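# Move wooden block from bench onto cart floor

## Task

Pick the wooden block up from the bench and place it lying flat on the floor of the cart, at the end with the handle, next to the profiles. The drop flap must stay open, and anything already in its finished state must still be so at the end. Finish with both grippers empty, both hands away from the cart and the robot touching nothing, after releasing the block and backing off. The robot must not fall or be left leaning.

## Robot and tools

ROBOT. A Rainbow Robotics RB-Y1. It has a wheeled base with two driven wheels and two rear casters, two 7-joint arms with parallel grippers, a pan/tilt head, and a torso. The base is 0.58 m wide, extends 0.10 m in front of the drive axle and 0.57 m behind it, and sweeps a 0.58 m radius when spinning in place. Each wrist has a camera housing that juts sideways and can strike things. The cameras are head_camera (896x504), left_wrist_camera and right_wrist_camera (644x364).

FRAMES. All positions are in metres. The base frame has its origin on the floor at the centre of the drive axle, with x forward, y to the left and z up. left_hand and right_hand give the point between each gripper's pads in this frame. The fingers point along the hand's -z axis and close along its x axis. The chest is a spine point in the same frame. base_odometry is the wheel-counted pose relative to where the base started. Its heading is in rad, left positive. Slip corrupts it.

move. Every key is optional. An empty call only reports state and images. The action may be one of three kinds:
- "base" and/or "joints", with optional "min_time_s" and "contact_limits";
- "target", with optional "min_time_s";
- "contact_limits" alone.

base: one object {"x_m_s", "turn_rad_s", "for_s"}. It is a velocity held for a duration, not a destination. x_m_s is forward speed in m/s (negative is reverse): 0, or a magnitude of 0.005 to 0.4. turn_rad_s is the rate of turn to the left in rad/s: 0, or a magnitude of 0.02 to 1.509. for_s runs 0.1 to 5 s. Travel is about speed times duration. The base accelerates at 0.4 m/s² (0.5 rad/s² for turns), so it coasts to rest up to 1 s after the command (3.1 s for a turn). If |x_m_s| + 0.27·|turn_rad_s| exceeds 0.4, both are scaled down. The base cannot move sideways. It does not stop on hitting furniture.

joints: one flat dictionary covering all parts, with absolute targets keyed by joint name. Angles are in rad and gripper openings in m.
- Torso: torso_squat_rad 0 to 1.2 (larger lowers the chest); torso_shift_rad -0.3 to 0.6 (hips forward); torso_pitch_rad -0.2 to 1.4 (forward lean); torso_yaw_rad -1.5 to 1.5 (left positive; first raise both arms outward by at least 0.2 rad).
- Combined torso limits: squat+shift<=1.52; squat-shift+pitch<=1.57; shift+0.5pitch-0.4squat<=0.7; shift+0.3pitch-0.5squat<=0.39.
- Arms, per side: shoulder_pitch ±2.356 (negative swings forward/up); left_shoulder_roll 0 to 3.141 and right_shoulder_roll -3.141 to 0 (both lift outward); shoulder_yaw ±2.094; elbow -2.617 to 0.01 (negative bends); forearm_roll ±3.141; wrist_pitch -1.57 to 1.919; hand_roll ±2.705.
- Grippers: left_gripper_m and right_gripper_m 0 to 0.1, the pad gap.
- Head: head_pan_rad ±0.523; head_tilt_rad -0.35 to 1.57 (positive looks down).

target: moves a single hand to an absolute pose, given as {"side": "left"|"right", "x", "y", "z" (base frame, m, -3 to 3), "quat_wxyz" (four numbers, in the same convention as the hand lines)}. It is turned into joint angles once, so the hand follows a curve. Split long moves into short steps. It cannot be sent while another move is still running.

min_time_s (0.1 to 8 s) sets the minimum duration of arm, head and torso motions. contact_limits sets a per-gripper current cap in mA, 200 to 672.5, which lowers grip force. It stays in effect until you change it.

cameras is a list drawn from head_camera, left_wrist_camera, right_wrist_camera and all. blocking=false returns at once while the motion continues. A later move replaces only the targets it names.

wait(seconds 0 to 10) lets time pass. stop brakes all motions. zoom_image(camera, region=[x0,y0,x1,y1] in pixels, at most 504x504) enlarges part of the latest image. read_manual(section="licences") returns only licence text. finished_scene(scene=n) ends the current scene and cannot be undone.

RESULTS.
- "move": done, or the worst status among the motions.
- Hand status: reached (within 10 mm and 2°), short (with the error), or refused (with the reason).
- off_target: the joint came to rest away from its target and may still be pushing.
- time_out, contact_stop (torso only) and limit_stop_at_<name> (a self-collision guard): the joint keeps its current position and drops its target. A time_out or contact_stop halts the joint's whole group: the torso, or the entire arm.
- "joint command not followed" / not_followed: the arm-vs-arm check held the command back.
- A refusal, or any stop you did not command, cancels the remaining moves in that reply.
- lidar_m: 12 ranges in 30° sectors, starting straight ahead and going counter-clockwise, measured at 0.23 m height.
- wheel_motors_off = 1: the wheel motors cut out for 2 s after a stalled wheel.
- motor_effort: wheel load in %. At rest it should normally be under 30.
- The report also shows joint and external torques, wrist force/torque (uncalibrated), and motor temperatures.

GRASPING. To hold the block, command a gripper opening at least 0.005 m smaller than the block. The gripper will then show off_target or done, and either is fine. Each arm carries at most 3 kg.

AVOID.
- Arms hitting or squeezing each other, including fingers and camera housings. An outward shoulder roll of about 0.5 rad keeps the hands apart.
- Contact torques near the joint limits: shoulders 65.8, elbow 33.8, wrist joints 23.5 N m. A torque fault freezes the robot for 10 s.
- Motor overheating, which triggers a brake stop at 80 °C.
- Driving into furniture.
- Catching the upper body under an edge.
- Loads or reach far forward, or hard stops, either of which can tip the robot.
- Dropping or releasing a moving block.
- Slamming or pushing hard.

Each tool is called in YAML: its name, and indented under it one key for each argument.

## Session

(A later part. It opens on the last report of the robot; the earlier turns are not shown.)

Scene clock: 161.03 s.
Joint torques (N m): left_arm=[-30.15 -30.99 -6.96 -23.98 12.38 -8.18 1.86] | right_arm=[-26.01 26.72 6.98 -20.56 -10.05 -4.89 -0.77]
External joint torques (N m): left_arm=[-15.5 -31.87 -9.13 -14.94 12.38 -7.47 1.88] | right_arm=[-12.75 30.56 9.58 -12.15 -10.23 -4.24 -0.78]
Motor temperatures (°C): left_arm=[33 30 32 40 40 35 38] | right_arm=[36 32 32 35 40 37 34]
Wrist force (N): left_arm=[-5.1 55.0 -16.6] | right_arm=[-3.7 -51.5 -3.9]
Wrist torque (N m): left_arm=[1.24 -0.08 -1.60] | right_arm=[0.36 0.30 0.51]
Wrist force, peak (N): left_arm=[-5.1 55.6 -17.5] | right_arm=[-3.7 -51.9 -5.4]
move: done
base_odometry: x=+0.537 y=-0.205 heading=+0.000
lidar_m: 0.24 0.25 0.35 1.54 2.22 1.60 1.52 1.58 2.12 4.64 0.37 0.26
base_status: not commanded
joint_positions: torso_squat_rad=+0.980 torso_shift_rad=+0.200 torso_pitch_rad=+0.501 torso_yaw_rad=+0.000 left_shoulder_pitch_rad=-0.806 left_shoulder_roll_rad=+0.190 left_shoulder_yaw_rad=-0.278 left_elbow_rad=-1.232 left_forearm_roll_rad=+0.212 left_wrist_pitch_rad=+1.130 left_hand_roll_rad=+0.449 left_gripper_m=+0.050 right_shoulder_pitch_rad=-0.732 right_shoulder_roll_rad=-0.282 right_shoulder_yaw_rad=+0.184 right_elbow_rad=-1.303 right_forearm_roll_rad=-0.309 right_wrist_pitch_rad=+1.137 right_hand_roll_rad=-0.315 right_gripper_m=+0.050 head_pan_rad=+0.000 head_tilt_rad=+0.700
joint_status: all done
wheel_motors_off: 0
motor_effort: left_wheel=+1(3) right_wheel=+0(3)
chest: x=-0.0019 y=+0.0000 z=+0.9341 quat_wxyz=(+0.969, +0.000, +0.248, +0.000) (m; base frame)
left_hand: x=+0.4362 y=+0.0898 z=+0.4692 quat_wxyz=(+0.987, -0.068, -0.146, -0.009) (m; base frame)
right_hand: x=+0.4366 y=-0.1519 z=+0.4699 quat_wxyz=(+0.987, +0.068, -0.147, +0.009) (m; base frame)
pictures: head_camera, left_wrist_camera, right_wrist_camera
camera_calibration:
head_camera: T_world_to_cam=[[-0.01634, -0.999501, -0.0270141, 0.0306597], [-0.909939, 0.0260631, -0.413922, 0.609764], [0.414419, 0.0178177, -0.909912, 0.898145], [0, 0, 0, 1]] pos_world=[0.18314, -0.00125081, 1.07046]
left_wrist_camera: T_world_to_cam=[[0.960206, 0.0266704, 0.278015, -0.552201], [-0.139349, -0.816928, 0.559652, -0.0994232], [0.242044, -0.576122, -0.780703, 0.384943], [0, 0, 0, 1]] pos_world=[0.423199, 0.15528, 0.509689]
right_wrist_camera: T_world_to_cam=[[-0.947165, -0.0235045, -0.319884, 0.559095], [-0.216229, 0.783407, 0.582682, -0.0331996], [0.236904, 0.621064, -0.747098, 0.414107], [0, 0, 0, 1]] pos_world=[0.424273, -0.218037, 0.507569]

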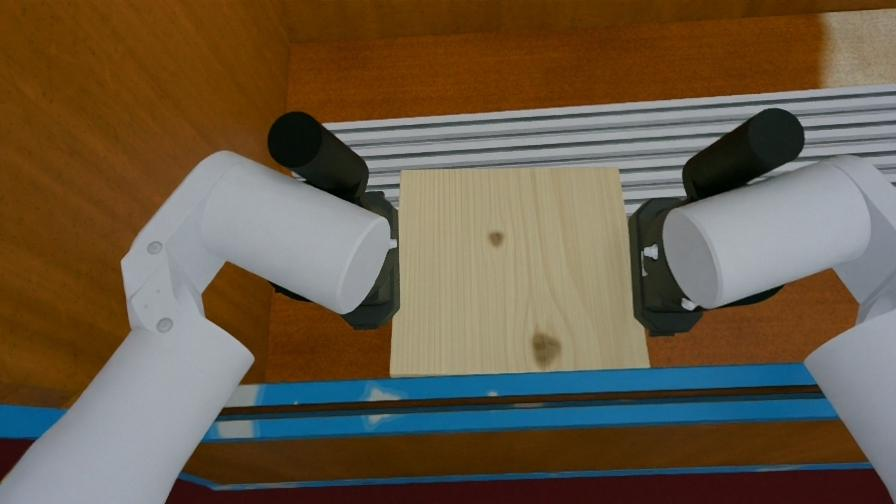

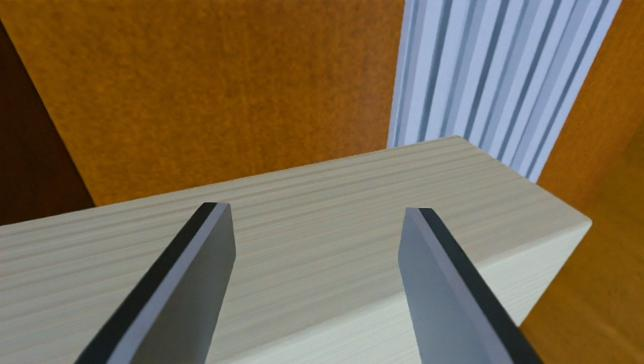

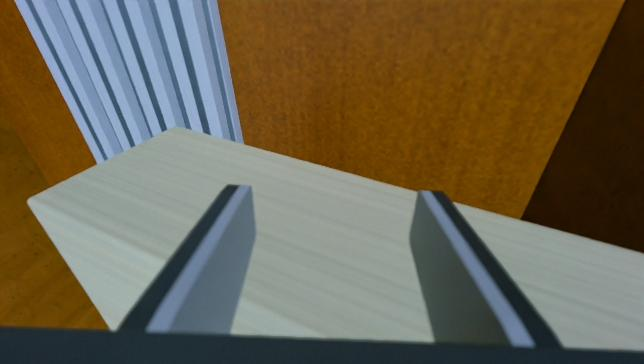

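move:
  base: {"x_m_s":0.05,"turn_rad_s":-0.12,"for_s":0.25}
  cameras: []

move:
  joints: {"torso_squat_rad":1.14,"torso_shift_rad":0.265}
  min_time_s: 2.5

Scene clock: 167.30 s.
Joint torques (N m): left_arm=[-29.75 -30.94 -7.23 -24.2 12.47 -8.16 1.86] | right_arm=[-26.28 27.25 6.77 -20.34 -10.19 -4.75 -0.77]
External joint torques (N m): left_arm=[-15.11 -31.83 -9.39 -15.16 12.47 -7.45 1.88] | right_arm=[-13.02 31.1 9.37 -11.93 -10.37 -4.1 -0.79]
Motor temperatures (°C): left_arm=[33 30 32 41 40 35 38] | right_arm=[36 32 32 35 40 37 34]
Wrist force (N): left_arm=[-5.1 55.0 -16.7] | right_arm=[-4.1 -51.2 -4.2]
Wrist torque (N m): left_arm=[1.20 -0.02 -1.58] | right_arm=[0.37 0.25 0.52]
Wrist force, peak (N): left_arm=[-5.5 56.2 -16.9] | right_arm=[-2.7 -52.5 -3.7]
move: done
base_odometry: x=+0.551 y=-0.205 heading=-0.032
lidar_m: 0.23 0.24 0.32 1.54 2.35 1.63 1.53 1.58 2.06 4.84 0.35 0.25
base_status: done (sent for 0.27 of 0.27 s)
joint_positions: torso_squat_rad=+0.980 torso_shift_rad=+0.200 torso_pitch_rad=+0.501 torso_yaw_rad=+0.000 left_shoulder_pitch_rad=-0.806 left_shoulder_roll_rad=+0.190 left_shoulder_yaw_rad=-0.278 left_elbow_rad=-1.232 left_forearm_roll_rad=+0.212 left_wrist_pitch_rad=+1.130 left_hand_roll_rad=+0.449 left_gripper_m=+0.050 right_shoulder_pitch_rad=-0.732 right_shoulder_roll_rad=-0.283 right_shoulder_yaw_rad=+0.184 right_elbow_rad=-1.303 right_forearm_roll_rad=-0.309 right_wrist_pitch_rad=+1.137 right_hand_roll_rad=-0.315 right_gripper_m=+0.050 head_pan_rad=+0.000 head_tilt_rad=+0.700
joint_status: not commanded
wheel_motors_off: 0
motor_effort: left_wheel=+6(41) right_wheel=-11(27)
chest: x=-0.0018 y=+0.0000 z=+0.9341 quat_wxyz=(+0.969, +0.000, +0.248, +0.000) (m; base frame)
left_hand: x=+0.4362 y=+0.0898 z=+0.4692 quat_wxyz=(+0.987, -0.068, -0.146, -0.009) (m; base frame)
right_hand: x=+0.4366 y=-0.1520 z=+0.4698 quat_wxyz=(+0.987, +0.068, -0.147, +0.009) (m; base frame)
pictures: none
No camera images: "cameras" was empty.

Scene clock: 169.50 s.
Joint torques (N m): left_arm=[-30.15 -33.05 -7.47 -24.46 13.44 -7.96 1.77] | right_arm=[13.51 39.51 15.57 4.86 -10.32 -5.66 -1.7]
External joint torques (N m): left_arm=[-15.23 -33.97 -9.68 -15.38 13.44 -7.22 1.79] | right_arm=[27.25 43.55 18.29 13.35 -10.52 -4.96 -1.72]
Motor temperatures (°C): left_arm=[33 30 32 41 40 35 38] | right_arm=[36 32 32 35 40 37 34]
Wrist force (N): left_arm=[-3.3 58.8 -18.6] | right_arm=[-6.9 -54.1 -1.9]
Wrist torque (N m): left_arm=[1.20 -0.21 -1.69] | right_arm=[0.55 0.46 1.73]
Wrist force, peak (N): left_arm=[-2.1 60.7 -19.8] | right_arm=[-7.6 -55.7 0.0]
move: contact_stop
base_odometry: x=+0.551 y=-0.205 heading=-0.031
lidar_m: 0.23 0.24 0.32 1.53 2.35 1.63 1.52 1.58 2.07 4.85 0.37 0.24
base_status: not commanded
joint_positions: torso_squat_rad=+1.107 torso_shift_rad=+0.247 torso_pitch_rad=+0.488 torso_yaw_rad=-0.002 left_shoulder_pitch_rad=-0.806 left_shoulder_roll_rad=+0.190 left_shoulder_yaw_rad=-0.278 left_elbow_rad=-1.232 left_forearm_roll_rad=+0.212 left_wrist_pitch_rad=+1.130 left_hand_roll_rad=+0.449 left_gripper_m=+0.050 right_shoulder_pitch_rad=-0.742 right_shoulder_roll_rad=-0.286 right_shoulder_yaw_rad=+0.182 right_elbow_rad=-1.309 right_forearm_roll_rad=-0.309 right_wrist_pitch_rad=+1.137 right_hand_roll_rad=-0.315 right_gripper_m=+0.050 head_pan_rad=+0.000 head_tilt_rad=+0.700
joint_status: torso_squat_rad contact_stop (moved +0.127 of +0.160); the others done
wheel_motors_off: 0
on_its_own: torso_squat_rad is held at +1.107, not at your +1.140, since a contact_stop
motor_effort: left_wheel=+5(13) right_wheel=-19(30)
chest: x=-0.0065 y=+0.0007 z=+0.8577 quat_wxyz=(+0.970, -0.001, +0.241, -0.001) (m; base frame)
left_hand: x=+0.4377 y=+0.0893 z=+0.3983 quat_wxyz=(+0.986, -0.068, -0.153, -0.010) (m; base frame)
right_hand: x=+0.4447 y=-0.1520 z=+0.4059 quat_wxyz=(+0.985, +0.068, -0.161, +0.011) (m; base frame)
pictures: head_camera, left_wrist_camera, right_wrist_camera
camera_calibration:
head_camera: T_world_to_cam=[[-0.0170181, -0.999544, -0.024946, 0.0273221], [-0.904458, 0.0260252, -0.425769, 0.584138], [0.426224, 0.0153168, -0.904488, 0.826014], [0, 0, 0, 1]] pos_world=[0.176726, -0.000544626, 0.996509]
left_wrist_camera: T_world_to_cam=[[0.956483, 0.0263605, 0.290596, -0.537347], [-0.147364, -0.81593, 0.559055, -0.056237], [0.251843, -0.57755, -0.776538, 0.323089], [0, 0, 0, 1]] pos_world=[0.424308, 0.154879, 0.438482]
right_wrist_camera: T_world_to_cam=[[-0.937424, -0.0250593, -0.347286, 0.552734], [-0.234039, 0.783835, 0.575177, 0.016848], [0.257802, 0.620464, -0.740651, 0.352464], [0, 0, 0, 1]] pos_world=[0.431224, -0.218046, 0.443319]

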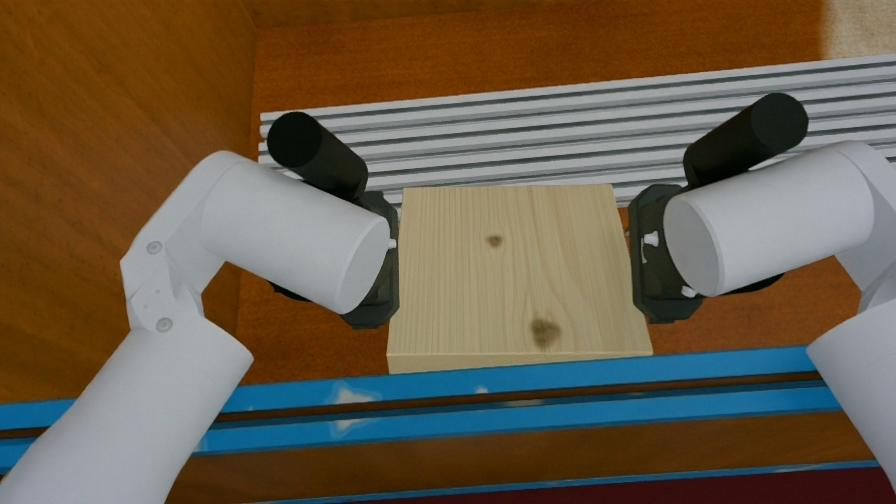

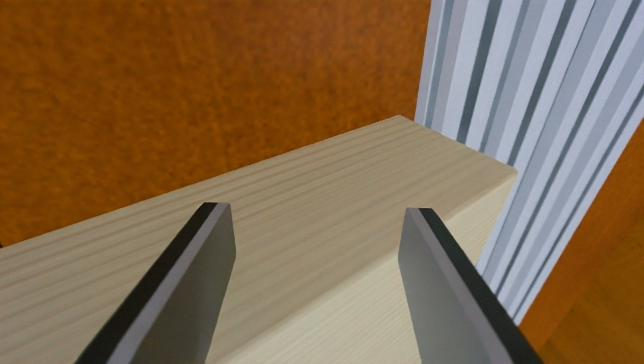

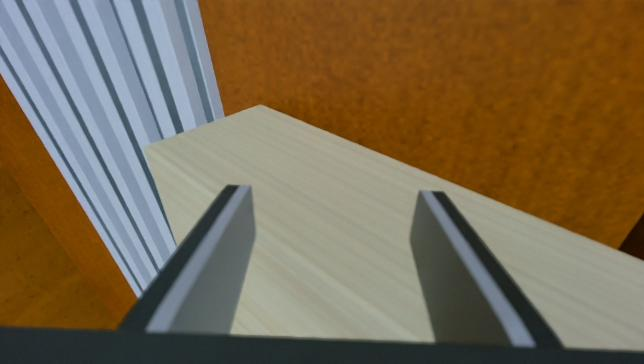

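move:
  joints: {"torso_squat_rad":1.085,"left_elbow_rad":-1.112,"left_wrist_pitch_rad":1.01,"right_elbow_rad":-1.183,"right_wrist_pitch_rad":1.017}
  min_time_s: 1.2

Scene clock: 183.03 s.
Joint torques (N m): left_arm=[-14.39 -0.06 2.31 -7.95 0.17 -1.25 0.24] | right_arm=[12.11 0.99 0.26 7.82 0.43 -0.75 -0.12]
External joint torques (N m): left_arm=[0.36 -1.07 0.27 0.85 0.17 -0.5 0.26] | right_arm=[26.02 5.21 2.85 16.15 0.23 0 -0.13]
Motor temperatures (°C): left_arm=[33 30 32 41 40 35 38] | right_arm=[36 33 32 34 40 37 34]
Wrist force (N): left_arm=[-1.6 2.3 -7.2] | right_arm=[-2.5 0.5 -5.0]
Wrist torque (N m): left_arm=[-0.33 -0.01 0.12] | right_arm=[-0.09 -0.05 -0.05]
Wrist force, peak (N): left_arm=[-3.8 59.4 -19.0] | right_arm=[-6.8 -55.2 -1.1]
move: time_out
base_odometry: x=+0.551 y=-0.205 heading=-0.031
lidar_m: 0.23 0.24 0.33 1.54 2.33 1.63 1.53 1.60 2.08 4.86 0.36 0.24
base_status: not commanded
joint_positions: torso_squat_rad=+1.085 torso_shift_rad=+0.247 torso_pitch_rad=+0.488 torso_yaw_rad=-0.002 left_shoulder_pitch_rad=-0.810 left_shoulder_roll_rad=+0.182 left_shoulder_yaw_rad=-0.281 left_elbow_rad=-1.112 left_forearm_roll_rad=+0.215 left_wrist_pitch_rad=+1.010 left_hand_roll_rad=+0.449 left_gripper_m=+0.050 right_shoulder_pitch_rad=-0.761 right_shoulder_roll_rad=-0.280 right_shoulder_yaw_rad=+0.182 right_elbow_rad=-1.198 right_forearm_roll_rad=-0.312 right_wrist_pitch_rad=+1.017 right_hand_roll_rad=-0.315 right_gripper_m=+0.050 head_pan_rad=+0.000 head_tilt_rad=+0.700
joint_status: right_elbow_rad time_out (moved +0.111 of +0.126); the others done
wheel_motors_off: 0
on_its_own: right_shoulder_pitch_rad is held at -0.754, not at your -0.736, since a time_out; right_elbow_rad is held at -1.194, not at your -1.183, since a time_out
motor_effort: left_wheel=+6(11) right_wheel=-13(32)
chest: x=-0.0032 y=+0.0006 z=+0.8707 quat_wxyz=(+0.970, -0.001, +0.242, -0.001) (m; base frame)
left_hand: x=+0.4378 y=+0.0945 z=+0.3840 quat_wxyz=(+0.985, -0.071, -0.155, +0.000) (m; base frame)
right_hand: x=+0.4558 y=-0.1567 z=+0.4003 quat_wxyz=(+0.982, +0.071, -0.176, -0.003) (m; base frame)
pictures: head_camera, left_wrist_camera, right_wrist_camera
camera_calibration:
head_camera: T_world_to_cam=[[-0.0171187, -0.999536, -0.0252085, 0.0278849], [-0.904535, 0.0262252, -0.425591, 0.592543], [0.426055, 0.0155164, -0.904564, 0.836343], [0, 0, 0, 1]] pos_world=[0.180126, -0.000644532, 1.00941]
left_wrist_camera: T_world_to_cam=[[0.954591, 0.0480114, 0.294026, -0.535897], [-0.133006, -0.814433, 0.564808, -0.0527052], [0.266581, -0.578268, -0.771064, 0.306529], [0, 0, 0, 1]] pos_world=[0.422838, 0.16006, 0.423689]
right_wrist_camera: T_world_to_cam=[[-0.927454, 0.00473065, -0.373908, 0.571962], [-0.228743, 0.783838, 0.577299, 0.0231105], [0.295814, 0.620947, -0.725892, 0.325185], [0, 0, 0, 1]] pos_world=[0.439561, -0.222743, 0.436569]

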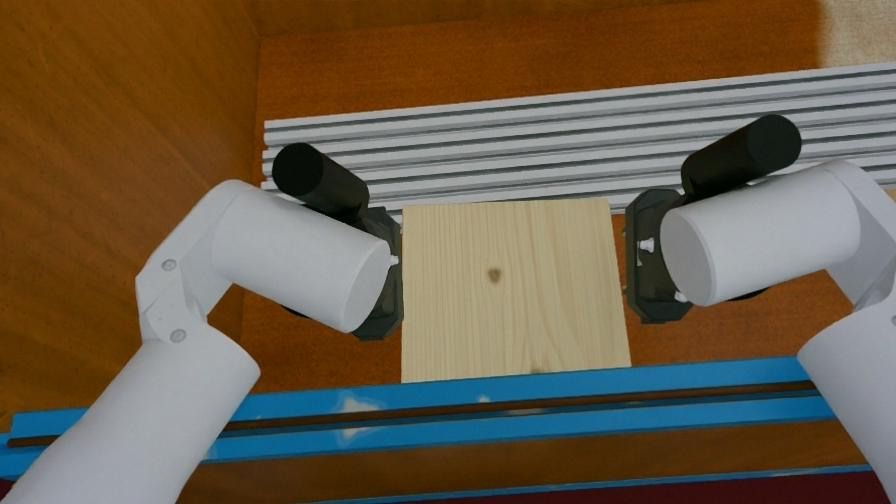

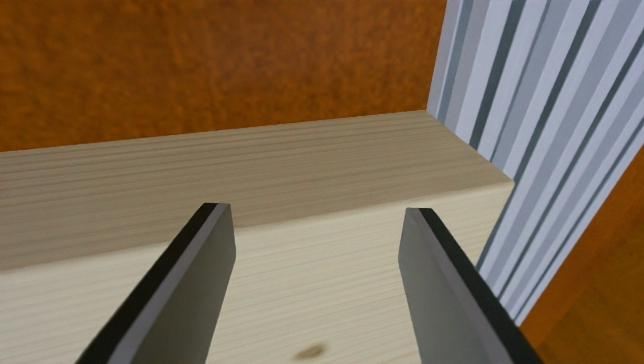

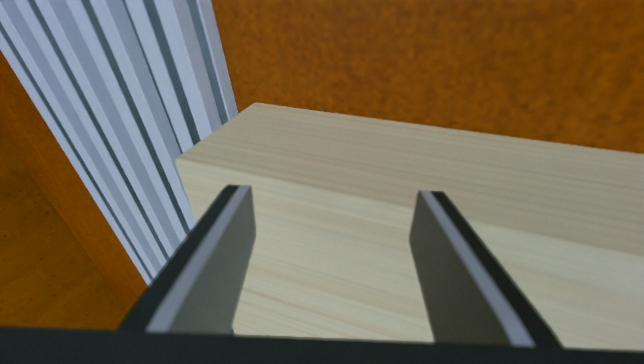

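move:
  joints: {"torso_squat_rad":1.03,"torso_shift_rad":0.215,"left_shoulder_roll_rad":0.24,"right_shoulder_roll_rad":-0.35}
  min_time_s: 1.0

Scene clock: 185.57 s.
Joint torques (N m): left_arm=[-14.18 1.85 2.39 -7.83 0.15 -1.03 0.3] | right_arm=[-12.45 -7.01 -2.17 -8 0.37 -0.69 0.02]
External joint torques (N m): left_arm=[0.59 -0.59 -0.12 0.77 0.23 -0.31 0.32] | right_arm=[1.3 -1.22 0.97 0.06 0.07 0.03 0]
Motor temperatures (°C): left_arm=[33 30 32 40 39 34 38] | right_arm=[36 33 32 34 39 37 34]
Wrist force (N): left_arm=[-2.1 2.7 -7.2] | right_arm=[-2.6 1.1 -5.0]
Wrist torque (N m): left_arm=[-0.44 -0.04 0.08] | right_arm=[-0.12 -0.07 -0.08]
Wrist force, peak (N): left_arm=[-1.9 3.6 -8.0] | right_arm=[-2.7 0.8 -5.3]
move: done
base_odometry: x=+0.551 y=-0.205 heading=-0.031
lidar_m: 0.23 0.24 0.33 1.54 2.35 1.63 1.53 1.59 2.07 4.85 0.36 0.25
base_status: not commanded
joint_positions: torso_squat_rad=+1.030 torso_shift_rad=+0.215 torso_pitch_rad=+0.491 torso_yaw_rad=-0.001 left_shoulder_pitch_rad=-0.810 left_shoulder_roll_rad=+0.240 left_shoulder_yaw_rad=-0.281 left_elbow_rad=-1.112 left_forearm_roll_rad=+0.215 left_wrist_pitch_rad=+1.010 left_hand_roll_rad=+0.449 left_gripper_m=+0.050 right_shoulder_pitch_rad=-0.754 right_shoulder_roll_rad=-0.350 right_shoulder_yaw_rad=+0.183 right_elbow_rad=-1.194 right_forearm_roll_rad=-0.312 right_wrist_pitch_rad=+1.017 right_hand_roll_rad=-0.315 right_gripper_m=+0.050 head_pan_rad=+0.000 head_tilt_rad=+0.700
joint_status: all done
wheel_motors_off: 0
on_its_own: right_shoulder_pitch_rad is held at -0.754, not at your -0.736, since a time_out; right_elbow_rad is held at -1.194, not at your -1.183, since a time_out
motor_effort: left_wheel=+7(9) right_wheel=-11(17)
chest: x=-0.0052 y=+0.0001 z=+0.9054 quat_wxyz=(+0.970, +0.000, +0.243, -0.001) (m; base frame)
left_hand: x=+0.4440 y=+0.1311 z=+0.4175 quat_wxyz=(+0.986, -0.042, -0.161, +0.003) (m; base frame)
right_hand: x=+0.4576 y=-0.2009 z=+0.4337 quat_wxyz=(+0.983, +0.036, -0.179, -0.006) (m; base frame)
pictures: head_camera, left_wrist_camera, right_wrist_camera
camera_calibration:
head_camera: T_world_to_cam=[[-0.0172993, -0.999502, -0.0264032, 0.0292959], [-0.90589, 0.0268443, -0.422662, 0.60282], [0.42316, 0.0166066, -0.905903, 0.869804], [0, 0, 0, 1]] pos_world=[0.178529, -0.00134543, 1.04352]
left_wrist_camera: T_world_to_cam=[[0.950468, 0.0466472, 0.307304, -0.557058], [-0.125845, -0.846263, 0.517689, -0.0202437], [0.284208, -0.530719, -0.798475, 0.349219], [0, 0, 0, 1]] pos_world=[0.427667, 0.194191, 0.460509]
right_wrist_camera: T_world_to_cam=[[-0.92612, -0.00319665, -0.377215, 0.585495], [-0.215748, 0.824762, 0.522706, 0.0648471], [0.309441, 0.565472, -0.764518, 0.375708], [0, 0, 0, 1]] pos_world=[0.43997, -0.264064, 0.474197]

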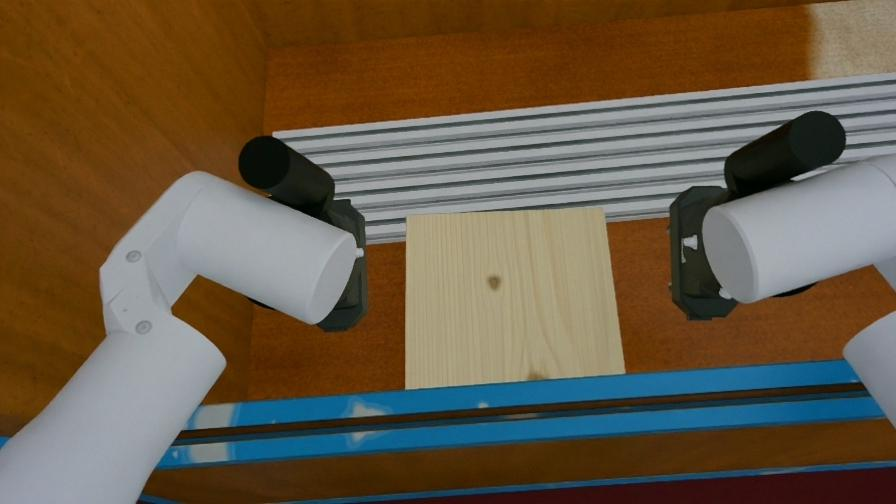

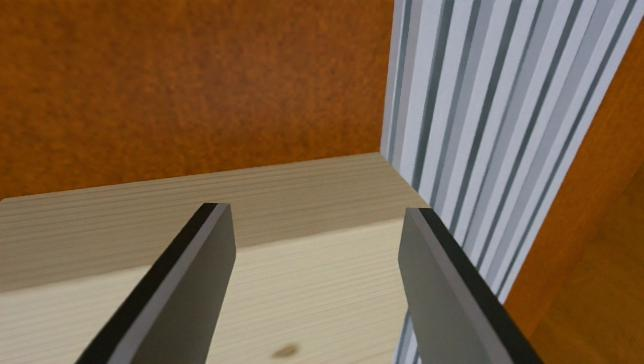

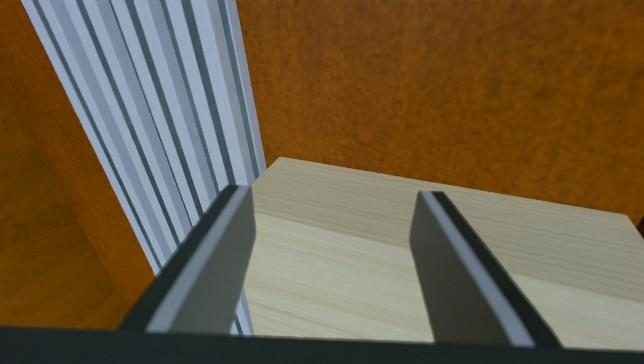

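move:
  joints: {"torso_squat_rad":0.7,"torso_shift_rad":0.14}
  min_time_s: 1.5
  cameras: []

move:
  joints: {"torso_squat_rad":0.1,"torso_shift_rad":0.0}
  cameras: ["head_camera","left_wrist_camera"]

zoom_image:
  camera: "head_camera"
  region: [250, 150, 750, 450]

Scene clock: 188.87 s.
Joint torques (N m): left_arm=[-13.82 1.87 2.73 -7.98 0.07 -1.09 0.25] | right_arm=[-13.55 -7.32 -2.09 -8.23 0.51 -0.65 0.11]
External joint torques (N m): left_arm=[0.96 -0.57 0.21 0.62 0.15 -0.37 0.27] | right_arm=[0.2 -1.54 1.05 -0.16 0.21 0.07 0.09]
Motor temperatures (°C): left_arm=[33 30 32 40 39 34 37] | right_arm=[35 33 32 33 39 37 34]
Wrist force (N): left_arm=[-1.8 2.1 -7.8] | right_arm=[-2.6 0.8 -4.4]
Wrist torque (N m): left_arm=[-0.32 0.01 0.05] | right_arm=[-0.10 -0.10 -0.11]
Wrist force, peak (N): left_arm=[-2.0 2.9 -8.2] | right_arm=[-2.8 0.9 -5.5]
move: done
base_odometry: x=+0.551 y=-0.205 heading=-0.032
lidar_m: 0.23 0.23 0.32 1.54 2.33 1.63 1.53 1.59 2.07 4.86 0.35 0.25
base_status: not commanded
joint_positions: torso_squat_rad=+0.700 torso_shift_rad=+0.140 torso_pitch_rad=+0.491 torso_yaw_rad=-0.001 left_shoulder_pitch_rad=-0.810 left_shoulder_roll_rad=+0.240 left_shoulder_yaw_rad=-0.281 left_elbow_rad=-1.112 left_forearm_roll_rad=+0.215 left_wrist_pitch_rad=+1.010 left_hand_roll_rad=+0.449 left_gripper_m=+0.050 right_shoulder_pitch_rad=-0.754 right_shoulder_roll_rad=-0.350 right_shoulder_yaw_rad=+0.183 right_elbow_rad=-1.194 right_forearm_roll_rad=-0.312 right_wrist_pitch_rad=+1.017 right_hand_roll_rad=-0.315 right_gripper_m=+0.050 head_pan_rad=+0.000 head_tilt_rad=+0.700
joint_status: all done
wheel_motors_off: 0
on_its_own: right_shoulder_pitch_rad is held at -0.754, not at your -0.736, since a time_out; right_elbow_rad is held at -1.194, not at your -1.183, since a time_out
motor_effort: left_wheel=+7(8) right_wheel=-12(13)
chest: x=-0.0074 y=+0.0001 z=+1.0835 quat_wxyz=(+0.970, +0.000, +0.243, -0.001) (m; base frame)
left_hand: x=+0.4419 y=+0.1311 z=+0.5957 quat_wxyz=(+0.986, -0.042, -0.162, +0.003) (m; base frame)
right_hand: x=+0.4554 y=-0.2009 z=+0.6117 quat_wxyz=(+0.983, +0.036, -0.179, -0.006) (m; base frame)
pictures: none
No camera images: "cameras" was empty.

Scene clock: 191.63 s.
Joint torques (N m): left_arm=[-13.85 2.06 2.3 -7.91 0.04 -1.16 0.25] | right_arm=[-13.23 -6.94 -2.26 -8.26 0.38 -0.79 -0.16]
External joint torques (N m): left_arm=[0.92 -0.38 -0.22 0.7 0.13 -0.44 0.27] | right_arm=[0.53 -1.15 0.88 -0.2 0.08 -0.07 -0.18]
Motor temperatures (°C): left_arm=[33 30 32 40 38 34 37] | right_arm=[35 32 32 33 39 37 34]
Wrist force (N): left_arm=[-1.5 2.5 -7.2] | right_arm=[-2.7 1.1 -4.8]
Wrist torque (N m): left_arm=[-0.44 0.06 0.07] | right_arm=[-0.13 -0.10 -0.10]
Wrist force, peak (N): left_arm=[-2.0 3.4 -7.6] | right_arm=[-2.5 1.1 -5.5]
move: done
base_odometry: x=+0.551 y=-0.205 heading=-0.031
lidar_m: 0.23 0.24 0.32 1.53 2.35 1.62 1.54 1.58 2.07 4.85 0.36 0.26
base_status: not commanded
joint_positions: torso_squat_rad=+0.100 torso_shift_rad=+0.000 torso_pitch_rad=+0.491 torso_yaw_rad=-0.001 left_shoulder_pitch_rad=-0.810 left_shoulder_roll_rad=+0.240 left_shoulder_yaw_rad=-0.281 left_elbow_rad=-1.112 left_forearm_roll_rad=+0.215 left_wrist_pitch_rad=+1.010 left_hand_roll_rad=+0.449 left_gripper_m=+0.050 right_shoulder_pitch_rad=-0.754 right_shoulder_roll_rad=-0.350 right_shoulder_yaw_rad=+0.183 right_elbow_rad=-1.194 right_forearm_roll_rad=-0.312 right_wrist_pitch_rad=+1.017 right_hand_roll_rad=-0.315 right_gripper_m=+0.050 head_pan_rad=+0.000 head_tilt_rad=+0.700
joint_status: all done
wheel_motors_off: 0
on_its_own: right_shoulder_pitch_rad is held at -0.754, not at your -0.736, since a time_out; right_elbow_rad is held at -1.194, not at your -1.183, since a time_out
motor_effort: left_wheel=+7(8) right_wheel=-14(15)
chest: x=-0.0821 y=+0.0002 z=+1.2499 quat_wxyz=(+0.970, +0.000, +0.243, -0.001) (m; base frame)
left_hand: x=+0.3672 y=+0.1311 z=+0.7620 quat_wxyz=(+0.986, -0.042, -0.161, +0.003) (m; base frame)
right_hand: x=+0.3806 y=-0.2009 z=+0.7780 quat_wxyz=(+0.983, +0.036, -0.178, -0.006) (m; base frame)
pictures: head_camera, left_wrist_camera
camera_calibration:
head_camera: T_world_to_cam=[[-0.0172957, -0.999502, -0.0264016, 0.0371588], [-0.90589, 0.0268403, -0.422662, 0.678761], [0.42316, 0.0166067, -0.905903, 1.21443], [0, 0, 0, 1]] pos_world=[0.101629, -0.00124544, 1.38802]
left_wrist_camera: T_world_to_cam=[[0.950455, 0.0465674, 0.307354, -0.589854], [-0.125935, -0.846268, 0.517659, -0.208209], [0.284209, -0.530719, -0.798475, 0.646149], [0, 0, 0, 1]] pos_world=[0.350767, 0.194191, 0.805009]

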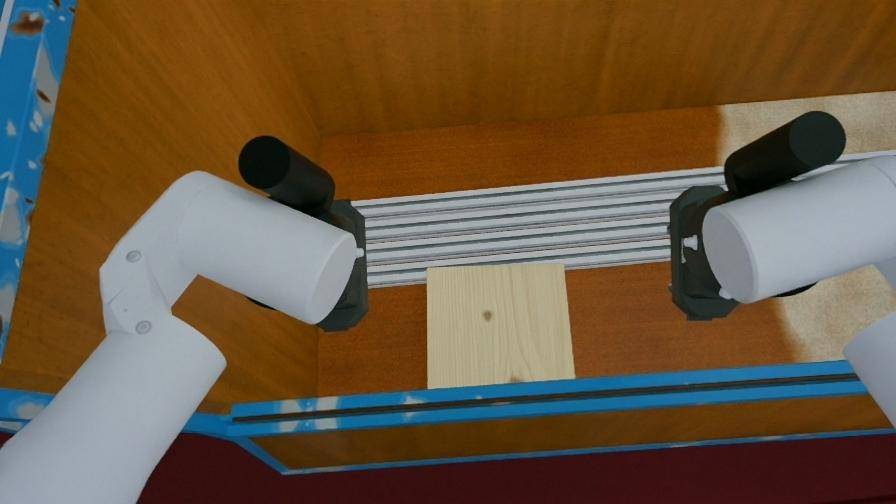

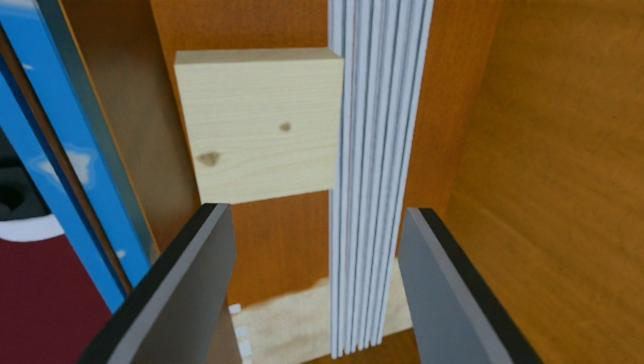

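Scaled by 1.008 from the camera's 896x504 image, which has a finer 1280x720 frame.

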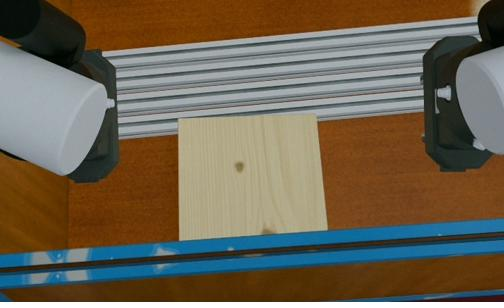

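move:
  base: {"x_m_s":-0.3,"for_s":1.8}
  cameras: ["head_camera"]

finished_scene:
  scene: 2

Scene clock: 196.53 s.
Joint torques (N m): left_arm=[-14.27 1.87 2.24 -7.82 0.1 -1.02 0.25] | right_arm=[-14.09 -6.94 -2.32 -8.34 0.47 -0.71 0.02]
External joint torques (N m): left_arm=[0.51 -0.58 -0.28 0.78 0.18 -0.3 0.27] | right_arm=[-0.34 -1.15 0.82 -0.27 0.17 0.01 0]
Motor temperatures (°C): left_arm=[33 29 32 39 38 34 37] | right_arm=[35 32 32 33 38 37 34]
Wrist force (N): left_arm=[-1.8 3.1 -7.9] | right_arm=[-2.6 1.0 -5.1]
Wrist torque (N m): left_arm=[-0.47 0.03 0.10] | right_arm=[-0.12 -0.10 -0.11]
Wrist force, peak (N): left_arm=[-2.0 3.2 -8.9] | right_arm=[-3.3 1.1 -5.2]
move: done
base_odometry: x=+0.011 y=-0.188 heading=-0.033
lidar_m: 0.78 0.79 1.74 4.92 1.53 1.06 1.00 1.04 1.36 3.16 1.18 0.82
base_status: done (sent for 1.8 of 1.8 s)
joint_positions: torso_squat_rad=+0.100 torso_shift_rad=+0.000 torso_pitch_rad=+0.491 torso_yaw_rad=-0.001 left_shoulder_pitch_rad=-0.810 left_shoulder_roll_rad=+0.240 left_shoulder_yaw_rad=-0.281 left_elbow_rad=-1.112 left_forearm_roll_rad=+0.215 left_wrist_pitch_rad=+1.010 left_hand_roll_rad=+0.449 left_gripper_m=+0.050 right_shoulder_pitch_rad=-0.754 right_shoulder_roll_rad=-0.350 right_shoulder_yaw_rad=+0.183 right_elbow_rad=-1.194 right_forearm_roll_rad=-0.312 right_wrist_pitch_rad=+1.017 right_hand_roll_rad=-0.315 right_gripper_m=+0.050 head_pan_rad=+0.000 head_tilt_rad=+0.700
joint_status: not commanded
wheel_motors_off: 0
on_its_own: right_shoulder_pitch_rad is held at -0.754, not at your -0.736, since a time_out; right_elbow_rad is held at -1.194, not at your -1.183, since a time_out
motor_effort: left_wheel=-18(39) right_wheel=+16(42)
chest: x=-0.0821 y=+0.0001 z=+1.2499 quat_wxyz=(+0.970, +0.000, +0.243, -0.001) (m; base frame)
left_hand: x=+0.3672 y=+0.1311 z=+0.7620 quat_wxyz=(+0.986, -0.042, -0.161, +0.003) (m; base frame)
right_hand: x=+0.3806 y=-0.2009 z=+0.7780 quat_wxyz=(+0.983, +0.036, -0.178, -0.006) (m; base frame)
pictures: head_camera
camera_calibration:
head_camera: T_world_to_cam=[[-0.0172966, -0.999502, -0.0264031, 0.0370612], [-0.905851, 0.0268433, -0.422745, 0.678874], [0.423243, 0.0166053, -0.905864, 1.21437], [0, 0, 0, 1]] pos_world=[0.101629, -0.00134543, 1.38802]

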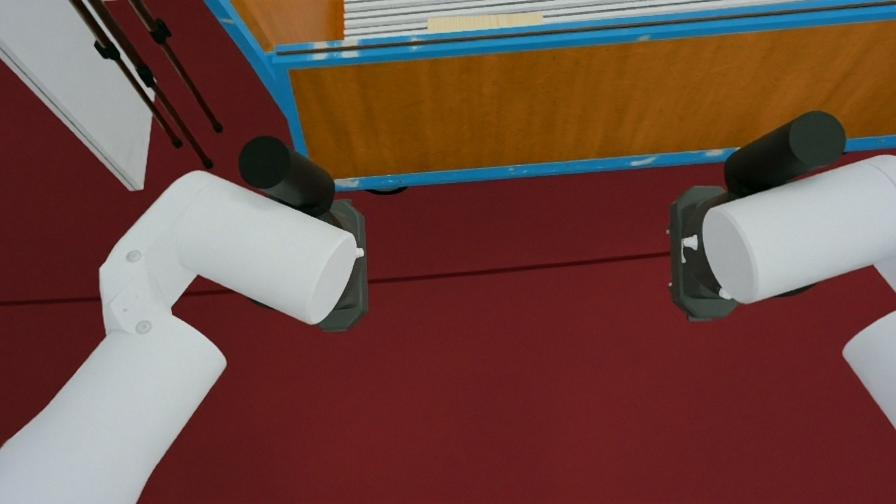

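The scene is finished: the task was done.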